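# Untie bag handles and unpack three fruit

## Task

Undo the knot in the plastic bag's handles, then lift exactly three pieces of fruit out and set them on open table surface, leaving all other fruit inside the bag.

## Robot and tools

Robot: two arms, left_arm and right_arm, each ending in a two-finger parallel gripper. Bases sit near (0.008, +0.305, 0.009) m for left_arm and (-0.007, -0.301, 0.011) m for right_arm. Four cameras: cam_high and cam_low are fixed on a beam behind the arms; cam_left_wrist and cam_right_wrist ride on the hands. All are 896x504 pixels.

Frame: the scene frame has its origin at table height, centred between the bases, a few cm behind the near table edge. +x points out over the table, +y toward left_arm, +z up. Image left/right does not match arm names. Positions are in metres, orientations as quaternions (w,x,y,z). The gripper's fingers point along its own +z and close along its own y; the reported position is the spot between the pads, about 1 cm short of the tips. Reported poses may be off by a few cm, more at full reach.

A row: every motion argument uses rows of 14 numbers, each in [-1, 1]. Numbers 1-7 belong to left_arm, 8-14 to right_arm, each as dx, dy, dz, rx, ry, rz, opening. The first six are an offset, not a pose: a shift measured from that arm's Hand target at the start of the action or move, along scene axes, with the turn made about the hand's own position. Scale: 1.0 equals 0.6 m for dx/dy/dz and 180 degrees for rx/ry/rz, which together form one rotation vector. Opening is absolute: +1 fully open (0.093 m), -1 closed. Both arms must always be filled in; six zeros keeps an arm at its Hand target, and its opening value must be resent, since 0 there means half open.

execute_actions(actions, cameras): actions is a list of actions; each action is up to 15 rows, one per 1/30 s step, and a short list repeats its final row. Each row in an action is measured from the pose at that action's start, so sending the same offset twice moves twice. An empty actions list returns camera images and full status. cameras picks views by name, ["all"], or [].

move(target, speed, blend, opening_speed, grip_force, blocking, cameras): drives each gripper in a straight line toward the offset row, or a list of up to 15 rows, all measured from the same starting Hand targets. speed is m/s, 0.002-2.9, default 0.25 (turn rate twice that in rad/s), one value or one per row. blend in metres rounds corners of a list; 0 stops at each point. opening_speed is per second on the -1..+1 scale, at least 0.2. grip_force is newtons per pad, 10-50; in this task the effective limit is about 25-37 N and lower forces close slowly. blocking=false returns early while motion continues. A move caps at 10 s. Its result adds a move: line: done (within 10 mm and 2 degrees), off_target, moving, held, or fault, plus limits such as paced or held. Paths ignore obstacles and the other arm; keep paths away from an arm's own base.

wait(seconds 0-10, cameras): lets time pass holding commands. stop(cameras): brakes a running move. zoom_image(camera, region [x0,y0,x1,y1] pixels, at most 504x504): closer look at the newest image of one camera. finished_scene(scene): ends the current scene permanently; give its number.

Results: per arm, end_effector_position and quat, Hand target (the commanded pose, after clipping orientation to within 40 degrees of actual), Tool commands, grip_measured (motor opening on the -1..+1 scale), Joint positions (last entry is finger gap in m), joint velocities, and joint torques (wrapping at ±28 N m for joints 1-3). The gripper often stops short of Hand target from friction or weight; resend the missing offset. Check pose and tilt after each motion.

Gripping: pads meet near grip_measured -0.94; each mm of object width adds about 0.0208. To hold firmly, command about 0.24 below the width reading and keep sending it; to release, send well above it. Soft or round items like fruit or a bag may need lower values. Readings can sit up to 0.02 high.

Avoid: knocking anything off the table or leaving items off it, dropping or flinging fruit, slamming or pushing hard, striking the base bar, plate or rail (up to 3 cm above the table), and any contact between the two grippers or arms. Holding loads or stretching arms heats motors; a MOTOR HOT line warns near 75 °C, and at 90 °C that arm folds and quits.

Each tool is called after "Request:" as a command line: name --argument value for each argument, lists and objects as JSON in quotes; but a table of rows of numbers goes row by row, as --pt "numbers of a row", without its own name.

## Session

Request:
execute_actions --actions '[]'

Scene clock: 0.00 s.
left_arm: end_effector_position=(+0.3860, +0.2623, +0.1078) grip_measured=+1.000 end_effector_quat_wxyz=(+0.585, +0.099, +0.801, -0.074) | right_arm: end_effector_position=(+0.3768, -0.3295, +0.0958) grip_measured=+1.000 end_effector_quat_wxyz=(+0.568, +0.052, +0.817, -0.089)
Joint positions: left_arm=[0.01 1.525 0.331 0.87 0.231 0.063 0.093] | right_arm=[-0.009 1.525 0.338 0.851 0.189 0.024 0.093]
Joint velocities: within noise
Joint torques (N m): no reading
Heat: left arm: 49 °C; right arm: 56 °C.
Hand target: left_arm +0.3861, +0.2627, +0.1068; +0.582, +0.099, +0.804, -0.074 | right_arm +0.3786, -0.3309, +0.1007; +0.573, +0.054, +0.813, -0.090
Tool commands: left_gripper/opening=+1.0 right_gripper/opening=+1.0

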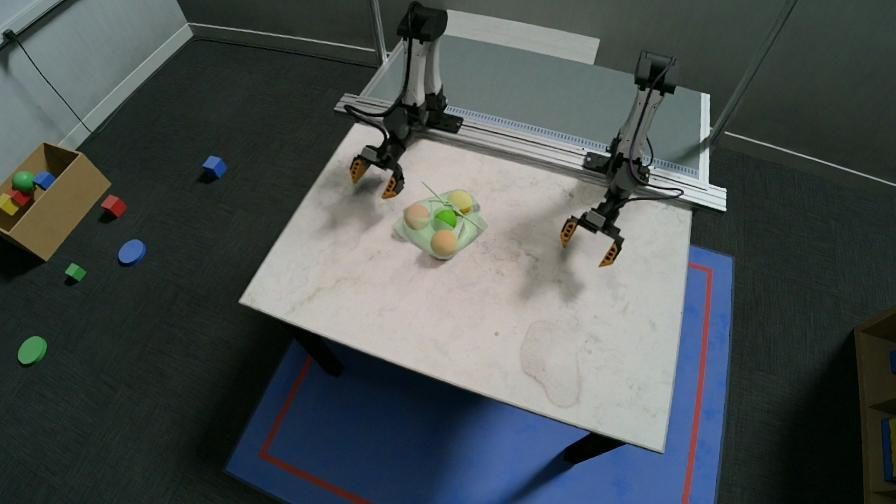

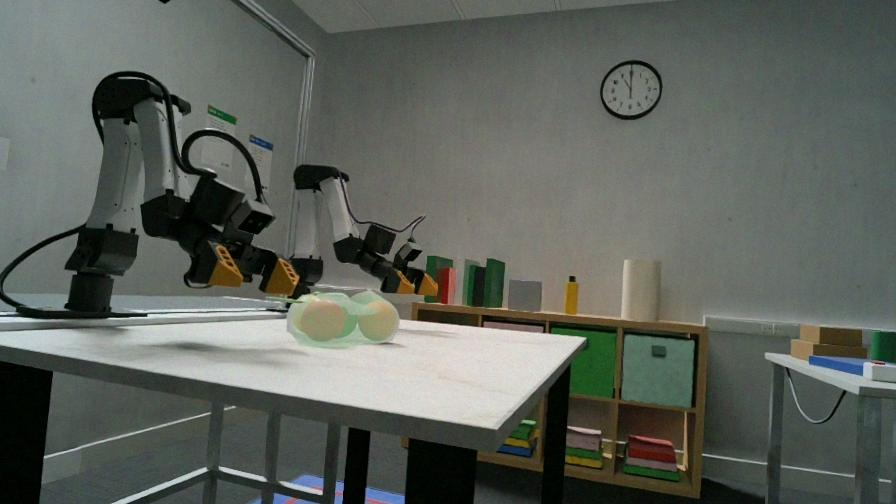

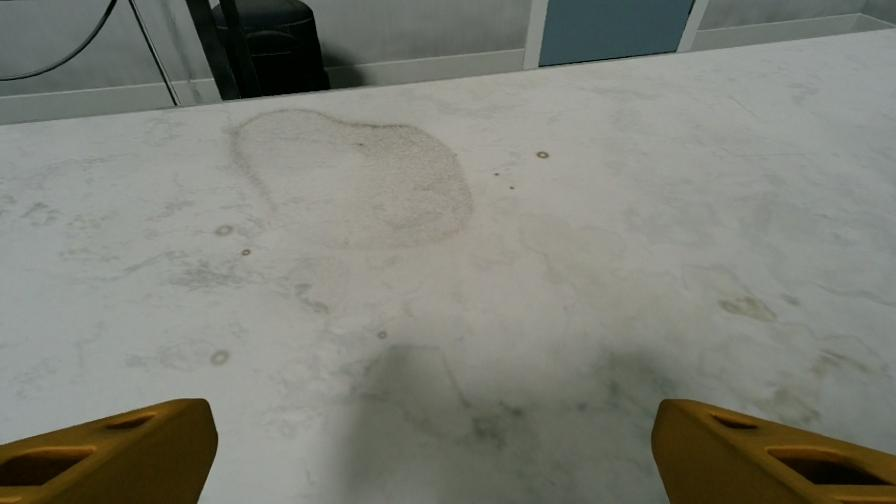

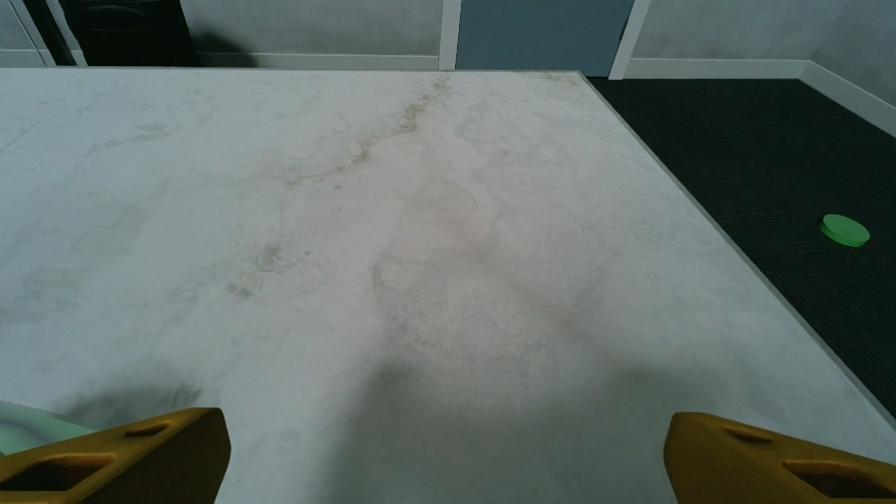

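Request:
zoom_image --camera "cam_high" --region '[370, 160, 510, 280]'

Request:
zoom_image --camera "cam_low" --region '[220, 260, 430, 370]'

Scaled by 3.600 from the camera's 896x504 image, which has a finer 1280x720 frame.

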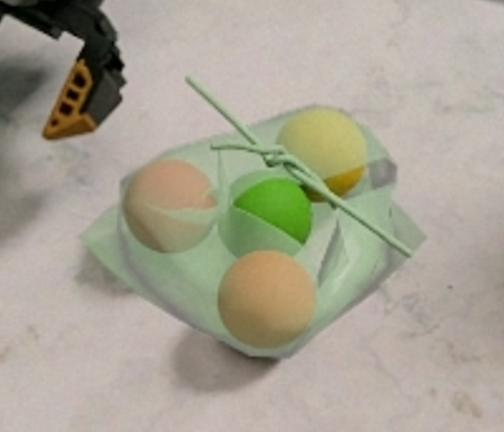

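Scaled by 2.400 from the camera's 896x504 image, which has a finer 1280x720 frame.

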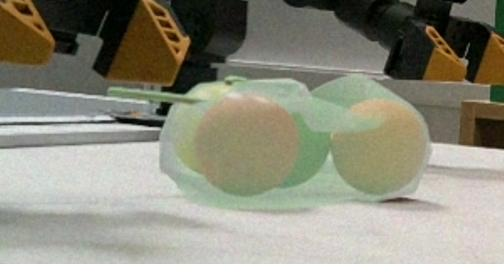

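Request:
move --target '[0,0,0,0,0,0,1,-0.181,0.368,0.232,0.042,0.167,0.052,1]' --cameras '["all"]'

Scene clock: 64.03 s.
left_arm: end_effector_position=(+0.3860, +0.2623, +0.1078) grip_measured=+1.000 end_effector_quat_wxyz=(+0.585, +0.099, +0.801, -0.074) | right_arm: end_effector_position=(+0.2683, -0.1128, +0.2298) grip_measured=+1.000 end_effector_quat_wxyz=(+0.339, -0.004, +0.941, -0.007)
Joint positions: left_arm=[0.01 1.525 0.331 0.87 0.231 0.063 0.093] | right_arm=[0.827 1.308 1.289 -1.005 0.493 0.7 0.093]
Joint torques (N m): left_arm=[0.35 -4.78 5.97 2.33 0.05 -0.01] | right_arm=[0.1 -3.92 13.26 1.44 0.33 0.09]
Heat: left arm: 57 °C; right arm: 60 °C.
Hand target: left_arm +0.3861, +0.2627, +0.1068; +0.582, +0.099, +0.804, -0.074 | right_arm +0.2701, -0.1100, +0.2399; +0.344, +0.000, +0.939, -0.002
Off the commanded pose: left_arm 0.001 m, 0 deg | right_arm 0.011 m, 1 deg.
move: off_target (right_arm)
camera_calibration:
cam_right_wrist: T_world_to_cam=[[0.0107024, -0.999683, 0.0227792, -0.121066], [-0.963047, -0.0164359, -0.268832, 0.358149], [0.269121, -0.0190603, -0.962918, 0.232805], [0, 0, 0, 1]] pos_world=[0.283557, -0.110704, 0.323212]

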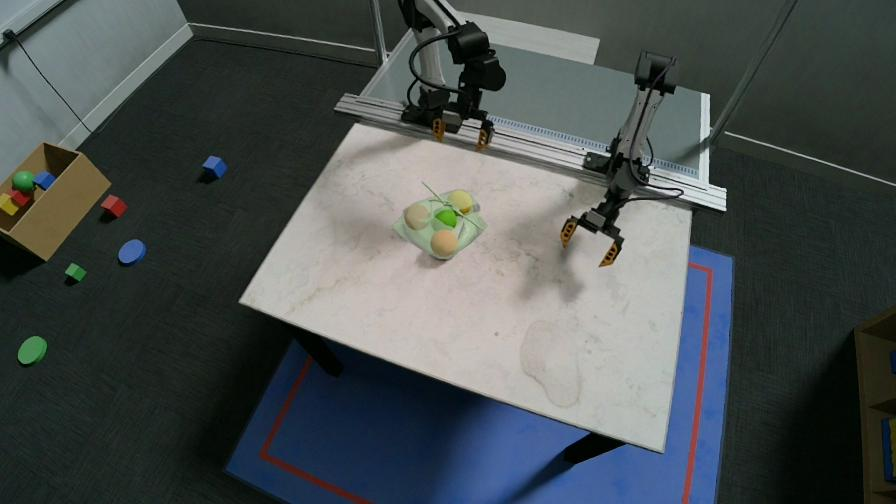

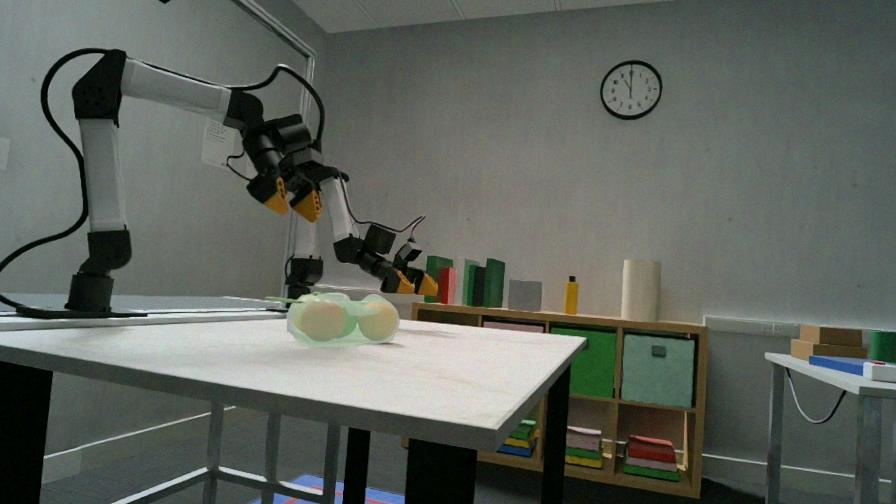

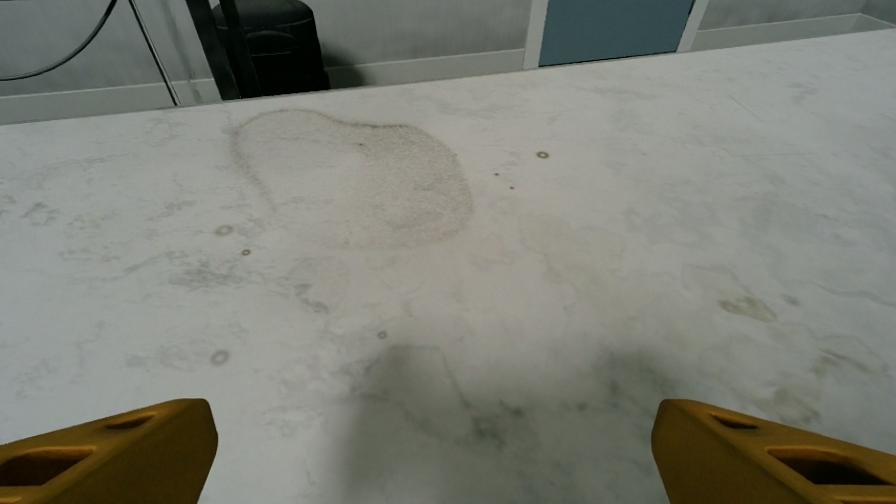

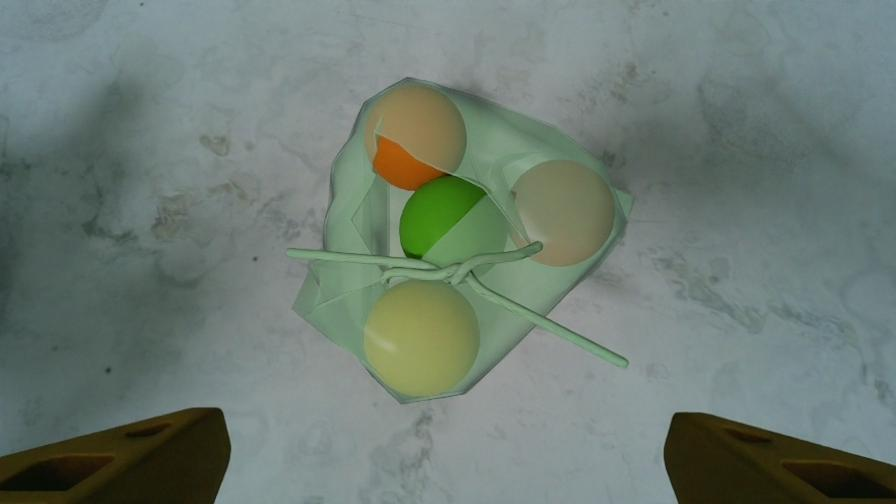

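Request:
zoom_image --camera "cam_right_wrist" --region '[270, 170, 650, 400]'

Request:
zoom_image --camera "cam_right_wrist" --region '[360, 220, 560, 320]'

Request:
zoom_image --camera "cam_low" --region '[220, 270, 430, 360]'

Scaled by 1.326 from the camera's 896x504 image, which has a finer 1280x720 frame.

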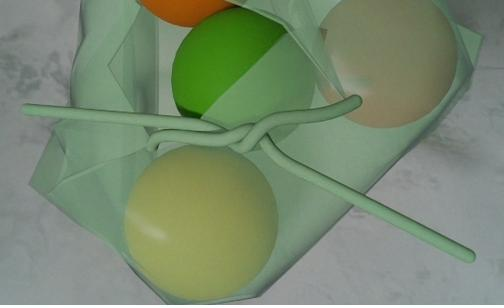

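Scaled by 2.520 from the camera's 896x504 image, which has a finer 1280x720 frame.

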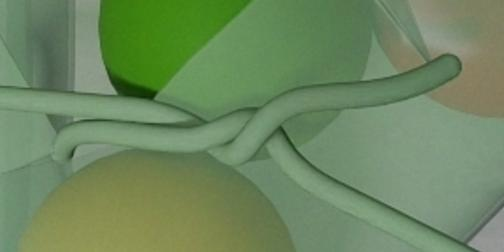

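Scaled by 2.400 from the camera's 896x504 image, which has a finer 1280x720 frame.

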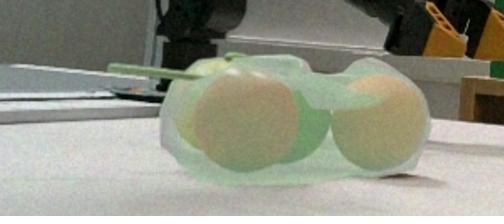

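Request:
zoom_image --camera "cam_right_wrist" --region '[370, 240, 490, 300]'

Request:
zoom_image --camera "cam_right_wrist" --region '[480, 170, 580, 270]'

Request:
zoom_image --camera "cam_right_wrist" --region '[280, 200, 420, 340]'

Request:
zoom_image --camera "cam_right_wrist" --region '[340, 70, 560, 290]'

Scaled by 4.200 from the camera's 896x504 image, which has a finer 1280x720 frame.

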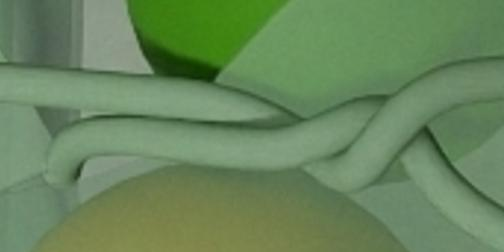

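Scaled by 5.040 from the camera's 896x504 image, which has a finer 1280x720 frame.

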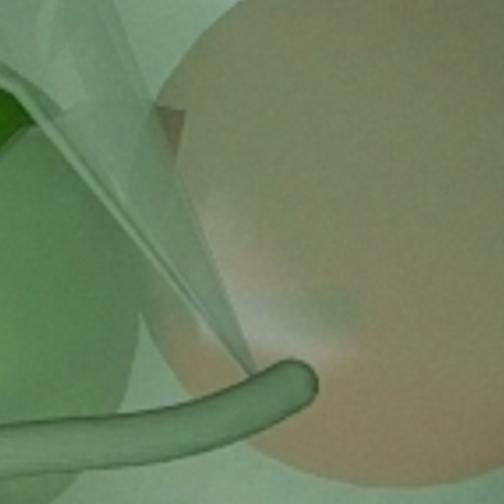

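Scaled by 3.600 from the camera's 896x504 image, which has a finer 1280x720 frame.

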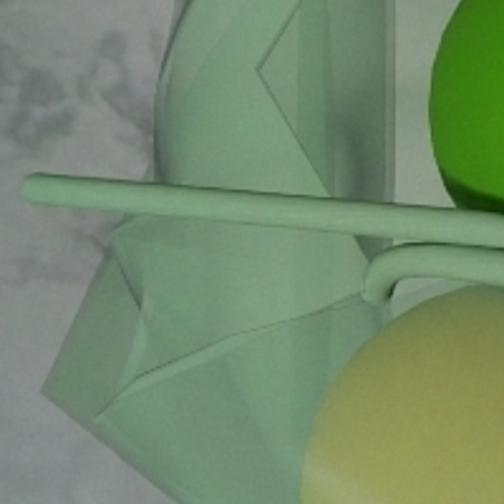

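Scaled by 2.291 from the camera's 896x504 image, which has a finer 1280x720 frame.

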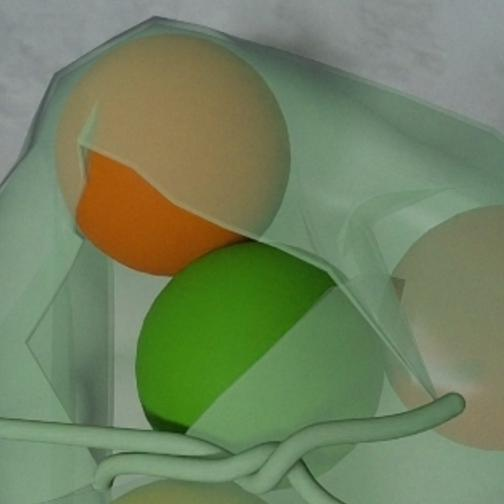

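Request:
move --target '[0,0,0,0,0,0,1,0.134,-0.065,-0.1,0.147,0.190,-0.399,-0.3]' --cameras '["all"]'

Scene clock: 222.03 s.
left_arm: end_effector_position=(+0.3860, +0.2623, +0.1078) grip_measured=+1.000 end_effector_quat_wxyz=(+0.585, +0.099, +0.801, -0.074) | right_arm: end_effector_position=(+0.3493, -0.1480, +0.1777) grip_measured=-0.299 end_effector_quat_wxyz=(+0.005, +0.603, +0.798, +0.002)
Joint positions: left_arm=[0.01 1.525 0.331 0.87 0.231 0.063 0.093] | right_arm=[0.374 1.984 2.021 -1.559 -0.023 1.678 0.031]
Joint torques (N m): left_arm=[0.42 -4.82 5.94 2.33 0.05 -0.03] | right_arm=[-0.76 -8.32 10.93 0.24 0 0.08]
Heat: left arm: 59 °C; right arm: 73 °C.
Hand target: left_arm +0.3861, +0.2627, +0.1068; +0.582, +0.099, +0.804, -0.074 | right_arm +0.3505, -0.1491, +0.1799; -0.001, +0.610, +0.793, +0.000
Off the commanded pose: left_arm 0.001 m, 0 deg | right_arm 0.003 m, 1 deg.
joint sent to its limit (right arm) — joint 4 (wrist pitch), lower limit. The joint targets still meet the commanded pose.
move: done
camera_calibration:
cam_right_wrist: T_world_to_cam=[[-0.959507, -0.281517, -0.00972934, 0.29507], [-0.261541, 0.877533, 0.40191, 0.189612], [-0.104606, 0.38818, -0.915628, 0.342549], [0, 0, 0, 1]] pos_world=[0.368546, -0.216294, 0.240311]

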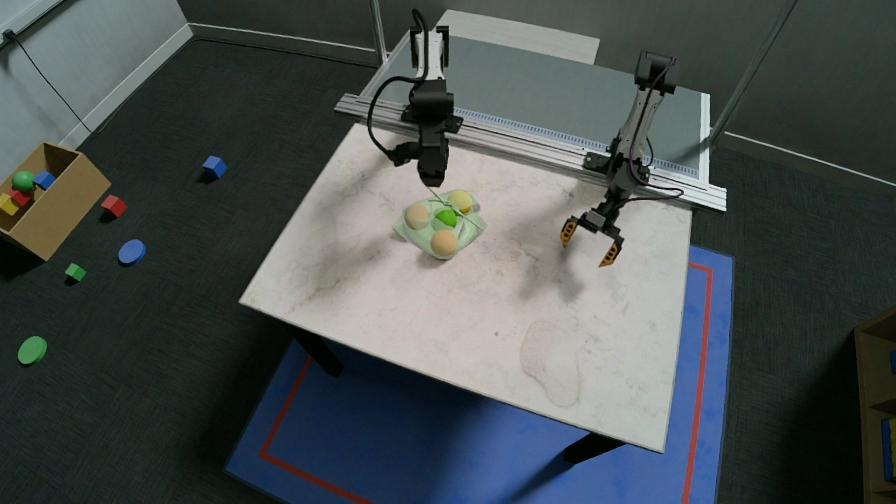

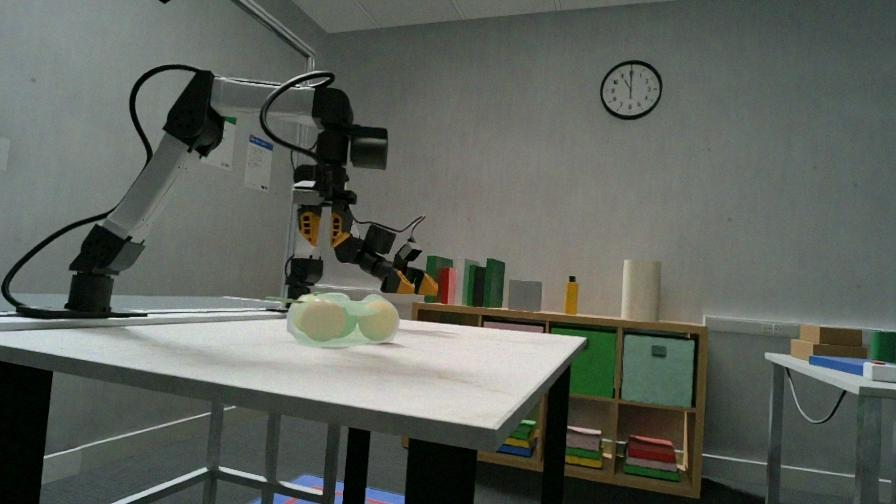

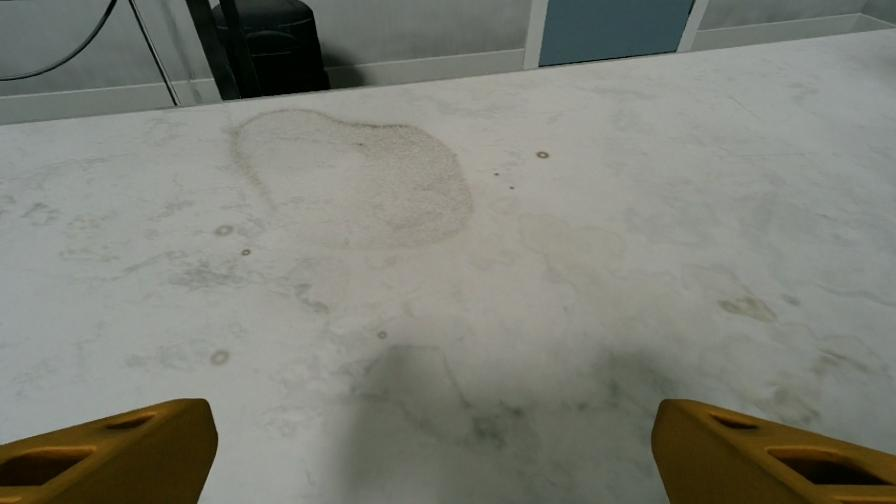

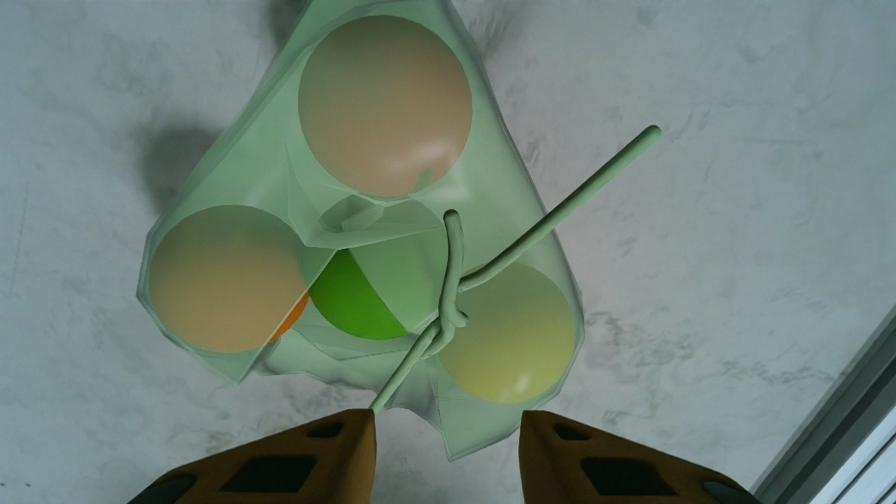

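Request:
move --target '[0,0,0,0,0,0,1,-0.001,-0.0167,-0.138,0,0,0,-0.61]' --speed 0.15 --cameras '["cam_right_wrist","cam_low"]'

Request:
zoom_image --camera "cam_right_wrist" --region '[300, 250, 660, 504]'

Request:
zoom_image --camera "cam_low" --region '[220, 250, 430, 360]'

Scene clock: 251.37 s.
left_arm: end_effector_position=(+0.3860, +0.2623, +0.1078) grip_measured=+1.000 end_effector_quat_wxyz=(+0.585, +0.099, +0.801, -0.074) | right_arm: end_effector_position=(+0.3503, -0.1565, +0.0907) grip_measured=-0.609 end_effector_quat_wxyz=(-0.003, +0.609, +0.793, -0.012)
Joint positions: left_arm=[0.01 1.525 0.331 0.87 0.231 0.063 0.093] | right_arm=[0.359 1.984 1.673 -1.243 -0.024 1.676 0.016]
Joint torques (N m): left_arm=[0.32 -4.78 5.9 2.32 0.06 -0.03] | right_arm=[-0.92 -12.63 6.54 0.5 -0.03 -0.09]
Heat: left arm: 59 °C; right arm: 71 °C.
Hand target: left_arm +0.3861, +0.2627, +0.1068; +0.582, +0.099, +0.804, -0.074 | right_arm +0.3498, -0.1592, +0.0971; -0.001, +0.610, +0.793, +0.000
Off the commanded pose: left_arm 0.001 m, 0 deg | right_arm 0.007 m, 1 deg.
move: done
camera_calibration:
cam_right_wrist: T_world_to_cam=[[-0.963254, -0.267708, 0.0217805, 0.293426], [-0.237073, 0.885531, 0.399538, 0.225195], [-0.126247, 0.379693, -0.916458, 0.272656], [0, 0, 0, 1]] pos_world=[0.370454, -0.224391, 0.153513]
Images, in order (width x height): cam_low 896x504, cam_right_wrist 896x504.

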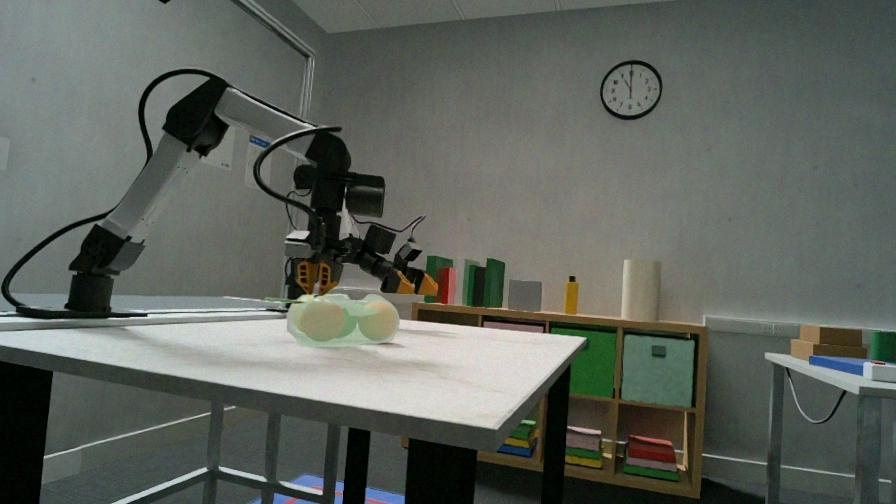

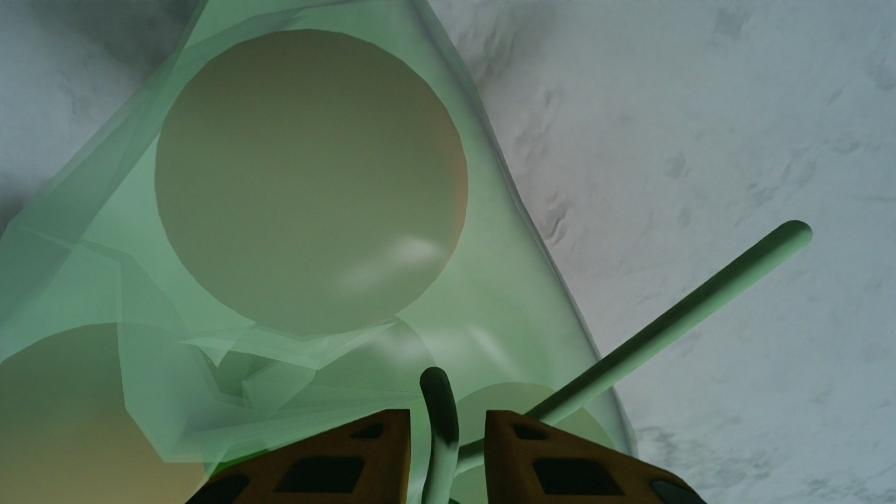

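Scaled by 1.400 from the camera's 896x504 image, which has a finer 1280x720 frame.

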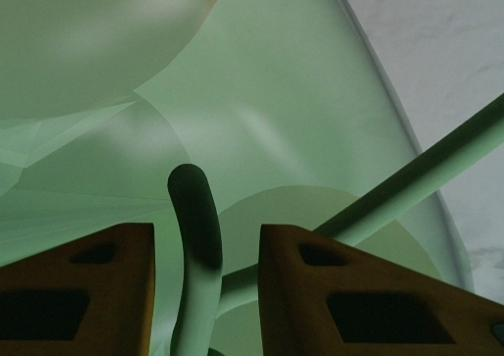

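Scaled by 2.400 from the camera's 896x504 image, which has a finer 1280x720 frame.

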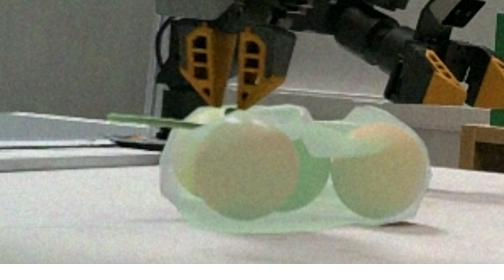

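Request:
move --target '[0,0,0,0,0,0,1,0.0025,-0.01,-0.0175,0,0,0,-0.64]' --speed 0.04 --cameras '["cam_right_wrist","cam_low"]'

Request:
zoom_image --camera "cam_right_wrist" --region '[300, 250, 660, 504]'

Request:
zoom_image --camera "cam_low" --region '[220, 250, 430, 360]'

Scene clock: 268.27 s.
left_arm: end_effector_position=(+0.3860, +0.2623, +0.1078) grip_measured=+1.000 end_effector_quat_wxyz=(+0.585, +0.099, +0.801, -0.074) | right_arm: end_effector_position=(+0.3514, -0.1625, +0.0810) grip_measured=-0.639 end_effector_quat_wxyz=(-0.003, +0.609, +0.793, -0.011)
Joint positions: left_arm=[0.01 1.525 0.331 0.87 0.231 0.063 0.093] | right_arm=[0.344 1.984 1.633 -1.202 -0.025 1.661 0.015]
Joint torques (N m): left_arm=[0.35 -4.78 5.9 2.32 0.06 -0.02] | right_arm=[-1.01 -12.41 6.69 0.53 -0.02 -0.05]
Heat: left arm: 59 °C; right arm: 67 °C.
Hand target: left_arm +0.3861, +0.2627, +0.1068; +0.582, +0.099, +0.804, -0.074 | right_arm +0.3513, -0.1651, +0.0866; -0.001, +0.610, +0.793, +0.000
Off the commanded pose: left_arm 0.001 m, 0 deg | right_arm 0.006 m, 1 deg.
move: done
camera_calibration:
cam_right_wrist: T_world_to_cam=[[-0.963251, -0.267807, 0.0206488, 0.293203], [-0.23756, 0.885284, 0.399796, 0.23482], [-0.125348, 0.380199, -0.916371, 0.265992], [0, 0, 0, 1]] pos_world=[0.371554, -0.23049, 0.143813]
Images, in order (width x height): cam_low 896x504, cam_right_wrist 896x504.

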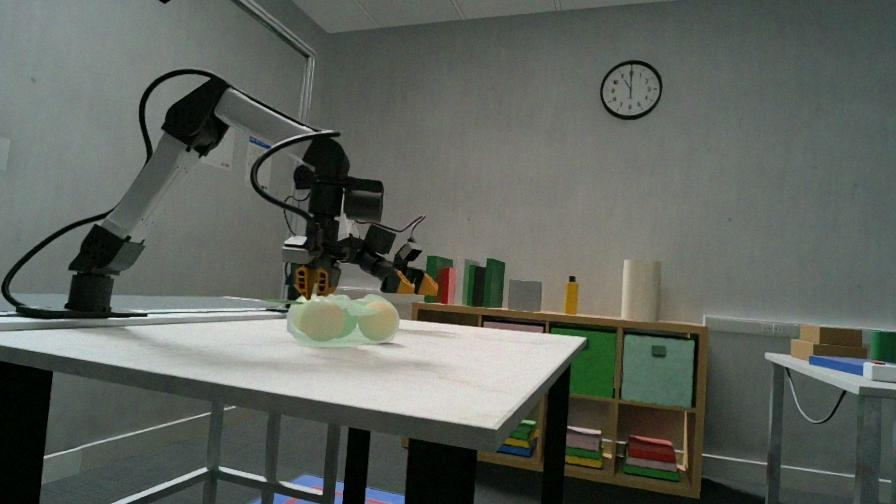

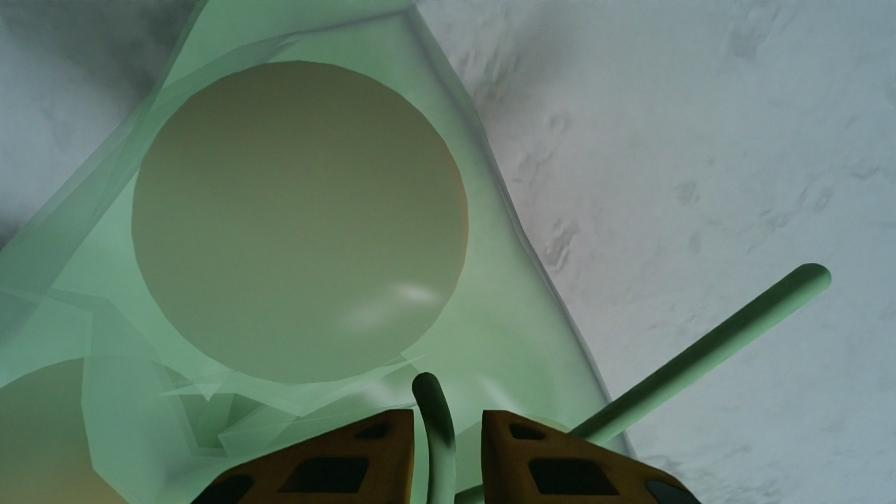

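Scaled by 1.400 from the camera's 896x504 image, which has a finer 1280x720 frame.

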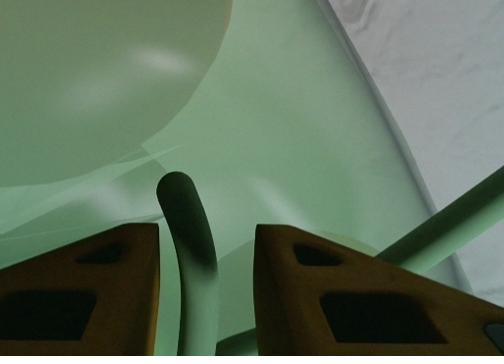

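Scaled by 2.400 from the camera's 896x504 image, which has a finer 1280x720 frame.

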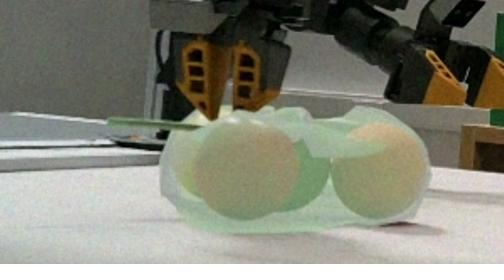

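Request:
move --pt "0 0 0 0 0 0 1 0 0 -0.01 0 0 0 -0.64" --pt "0 0 0 0 0 0 1 0 0 -0.01 0 0 0 -1" --speed 0.04 --cameras '["cam_right_wrist","cam_low"]'

Request:
zoom_image --camera "cam_right_wrist" --region '[300, 250, 660, 504]'

Request:
zoom_image --camera "cam_low" --region '[220, 250, 430, 360]'

Scene clock: 279.63 s.
left_arm: end_effector_position=(+0.3860, +0.2623, +0.1078) grip_measured=+1.000 end_effector_quat_wxyz=(+0.585, +0.099, +0.801, -0.074) | right_arm: end_effector_position=(+0.3518, -0.1626, +0.0763) grip_measured=-0.987 end_effector_quat_wxyz=(-0.002, +0.608, +0.794, -0.009)
Joint positions: left_arm=[0.01 1.525 0.331 0.87 0.231 0.063 0.093] | right_arm=[0.344 1.984 1.615 -1.179 -0.025 1.661 0]
Joint torques (N m): left_arm=[0.39 -4.77 5.93 2.32 0.06 -0.02] | right_arm=[-0.91 -12.05 6.54 0.55 0 -0.05]
Heat: left arm: 59 °C; right arm: 65 °C.
Hand target: left_arm +0.3861, +0.2627, +0.1068; +0.582, +0.099, +0.804, -0.074 | right_arm +0.3513, -0.1651, +0.0806; -0.001, +0.610, +0.793, +0.000
Off the commanded pose: left_arm 0.001 m, 0 deg | right_arm 0.005 m, 1 deg.
move: done
camera_calibration:
cam_right_wrist: T_world_to_cam=[[-0.963211, -0.268261, 0.0161522, 0.293877], [-0.239645, 0.884557, 0.400162, 0.237368], [-0.121636, 0.38157, -0.916302, 0.260662], [0, 0, 0, 1]] pos_world=[0.371655, -0.23059, 0.139113]
Images, in order (width x height): cam_low 896x504, cam_right_wrist 896x504.

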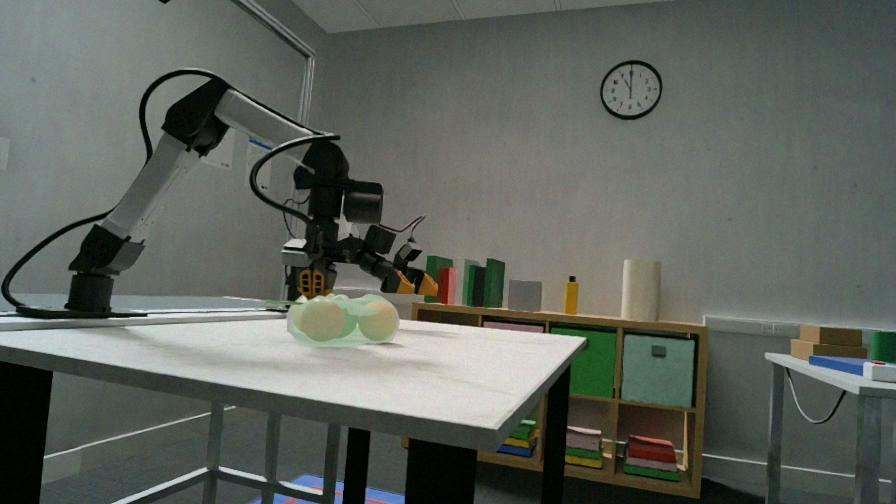

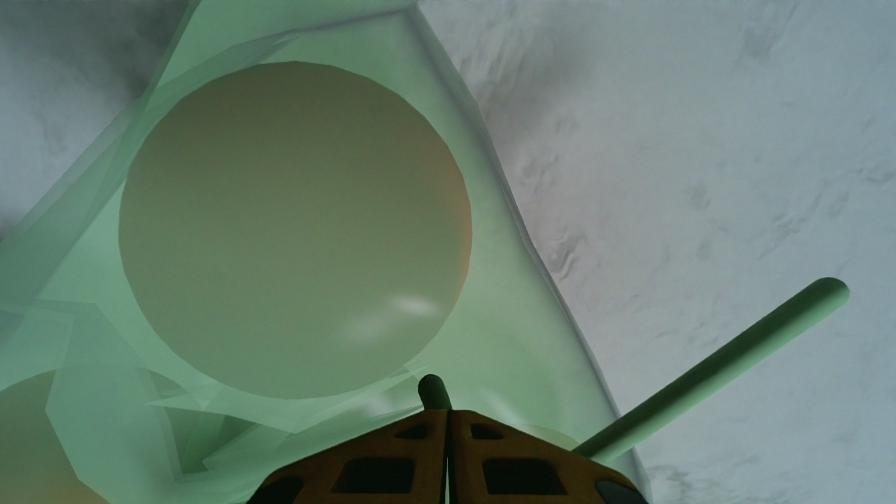

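Scaled by 1.400 from the camera's 896x504 image, which has a finer 1280x720 frame.

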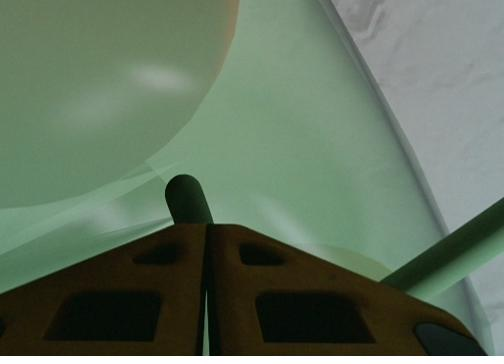

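Scaled by 2.400 from the camera's 896x504 image, which has a finer 1280x720 frame.

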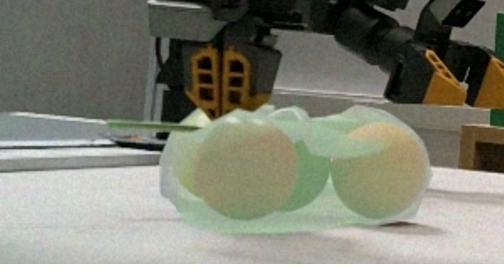

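Request:
move --target '[0,0,0,0,0,0,1,0,0,0.035,0,0,0,-1]' --speed 0.06 --cameras '["all"]'

Request:
zoom_image --camera "cam_right_wrist" --region '[300, 250, 660, 504]'

Request:
zoom_image --camera "cam_low" --region '[220, 250, 430, 360]'

Request:
zoom_image --camera "cam_high" --region '[370, 150, 510, 270]'

Scene clock: 294.70 s.
left_arm: end_effector_position=(+0.3860, +0.2623, +0.1078) grip_measured=+1.000 end_effector_quat_wxyz=(+0.585, +0.099, +0.801, -0.074) | right_arm: end_effector_position=(+0.3475, -0.1639, +0.0820) grip_measured=-0.987 end_effector_quat_wxyz=(-0.008, +0.608, +0.794, -0.018)
Joint positions: left_arm=[0.01 1.525 0.331 0.87 0.231 0.063 0.093] | right_arm=[0.344 1.984 1.637 -1.224 -0.025 1.659 0]
Joint torques (N m): left_arm=[0.39 -4.77 5.94 2.32 0.03 -0.02] | right_arm=[-1.05 -13.26 10.88 0.11 -0.01 -0.09]
Heat: left arm: 59 °C; right arm: 63 °C.
Hand target: left_arm +0.3861, +0.2627, +0.1068; +0.582, +0.099, +0.804, -0.074 | right_arm +0.3514, -0.1651, +0.1016; -0.001, +0.610, +0.793, +0.000
Off the commanded pose: left_arm 0.001 m, 0 deg | right_arm 0.020 m, 2 deg.
move: off_target (right_arm)
camera_calibration:
cam_right_wrist: T_world_to_cam=[[-0.962507, -0.268504, 0.0385504, 0.287085], [-0.231582, 0.887386, 0.398642, 0.233067], [-0.141246, 0.374768, -0.916296, 0.271519], [0, 0, 0, 1]] pos_world=[0.368646, -0.231493, 0.144815]

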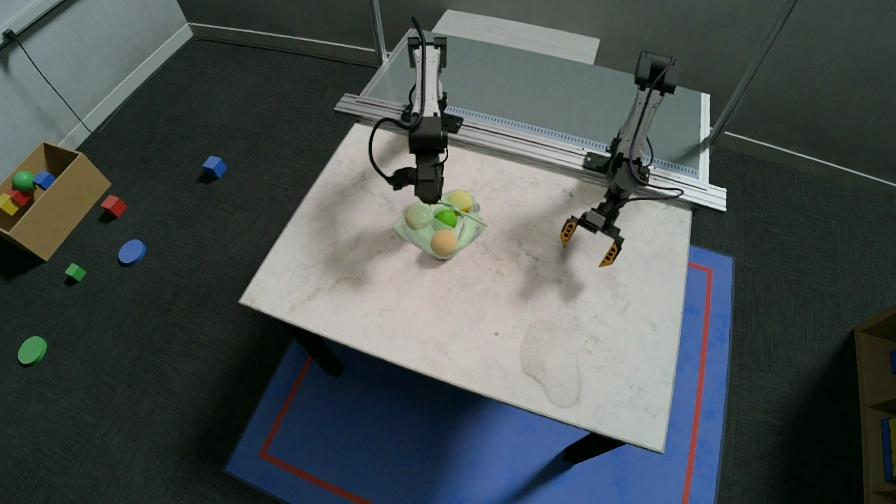

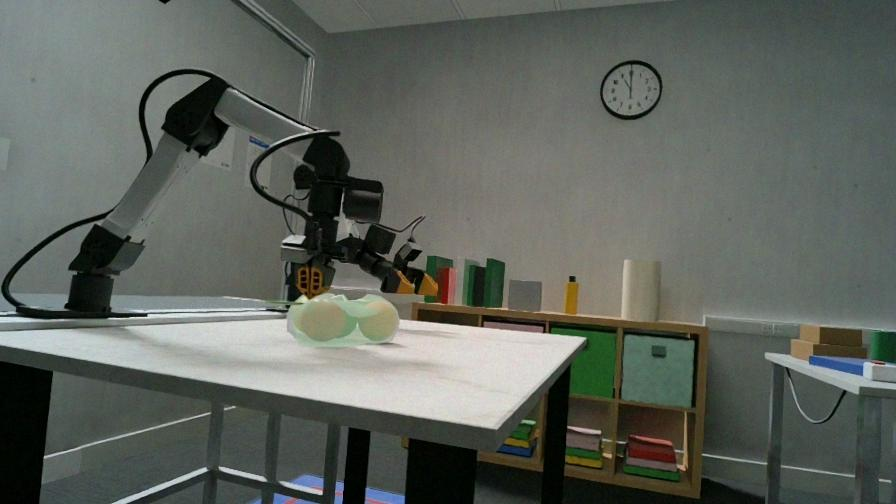

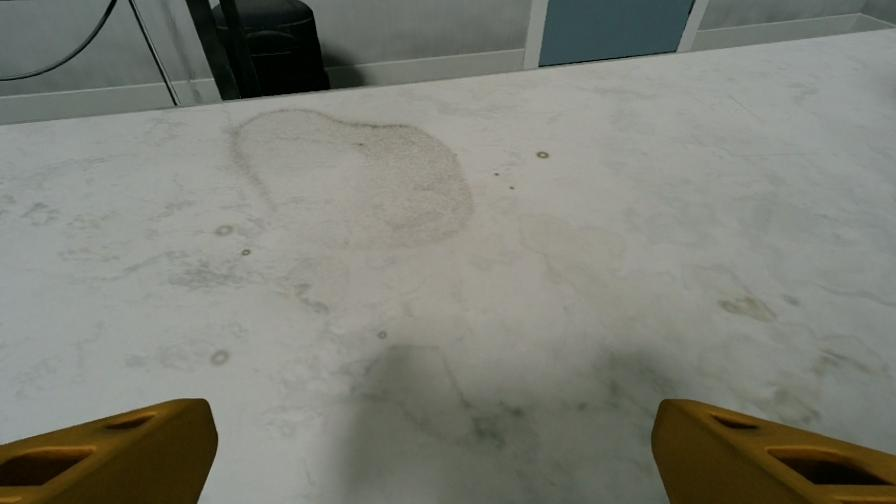

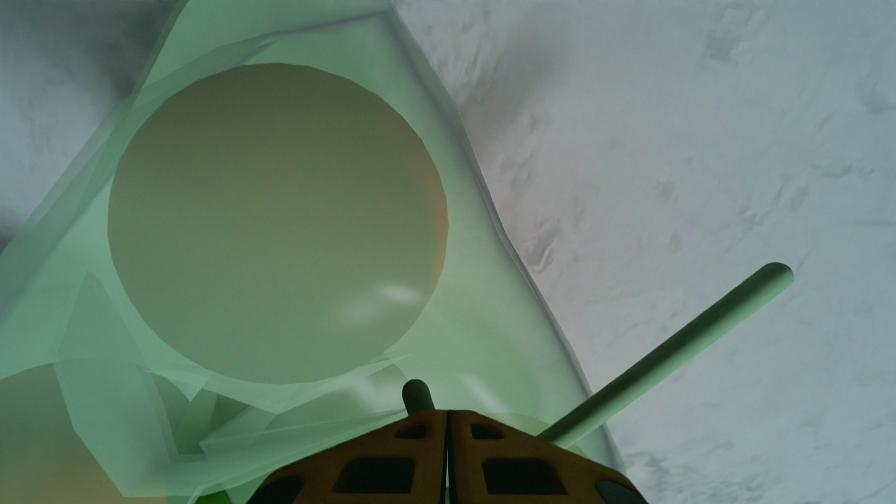

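Scaled by 1.400 from the camera's 896x504 image, which has a finer 1280x720 frame.

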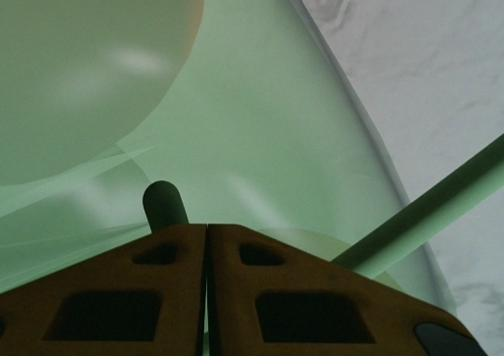

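Scaled by 2.400 from the camera's 896x504 image, which has a finer 1280x720 frame.

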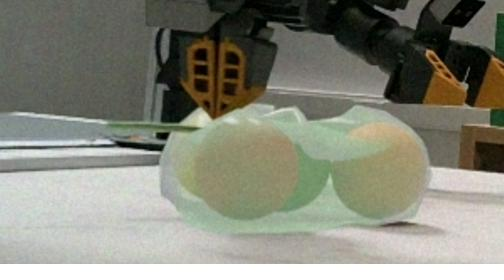

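Scaled by 3.600 from the camera's 896x504 image, which has a finer 1280x720 frame.

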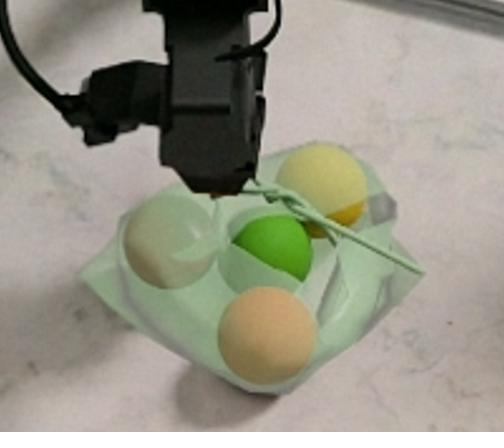

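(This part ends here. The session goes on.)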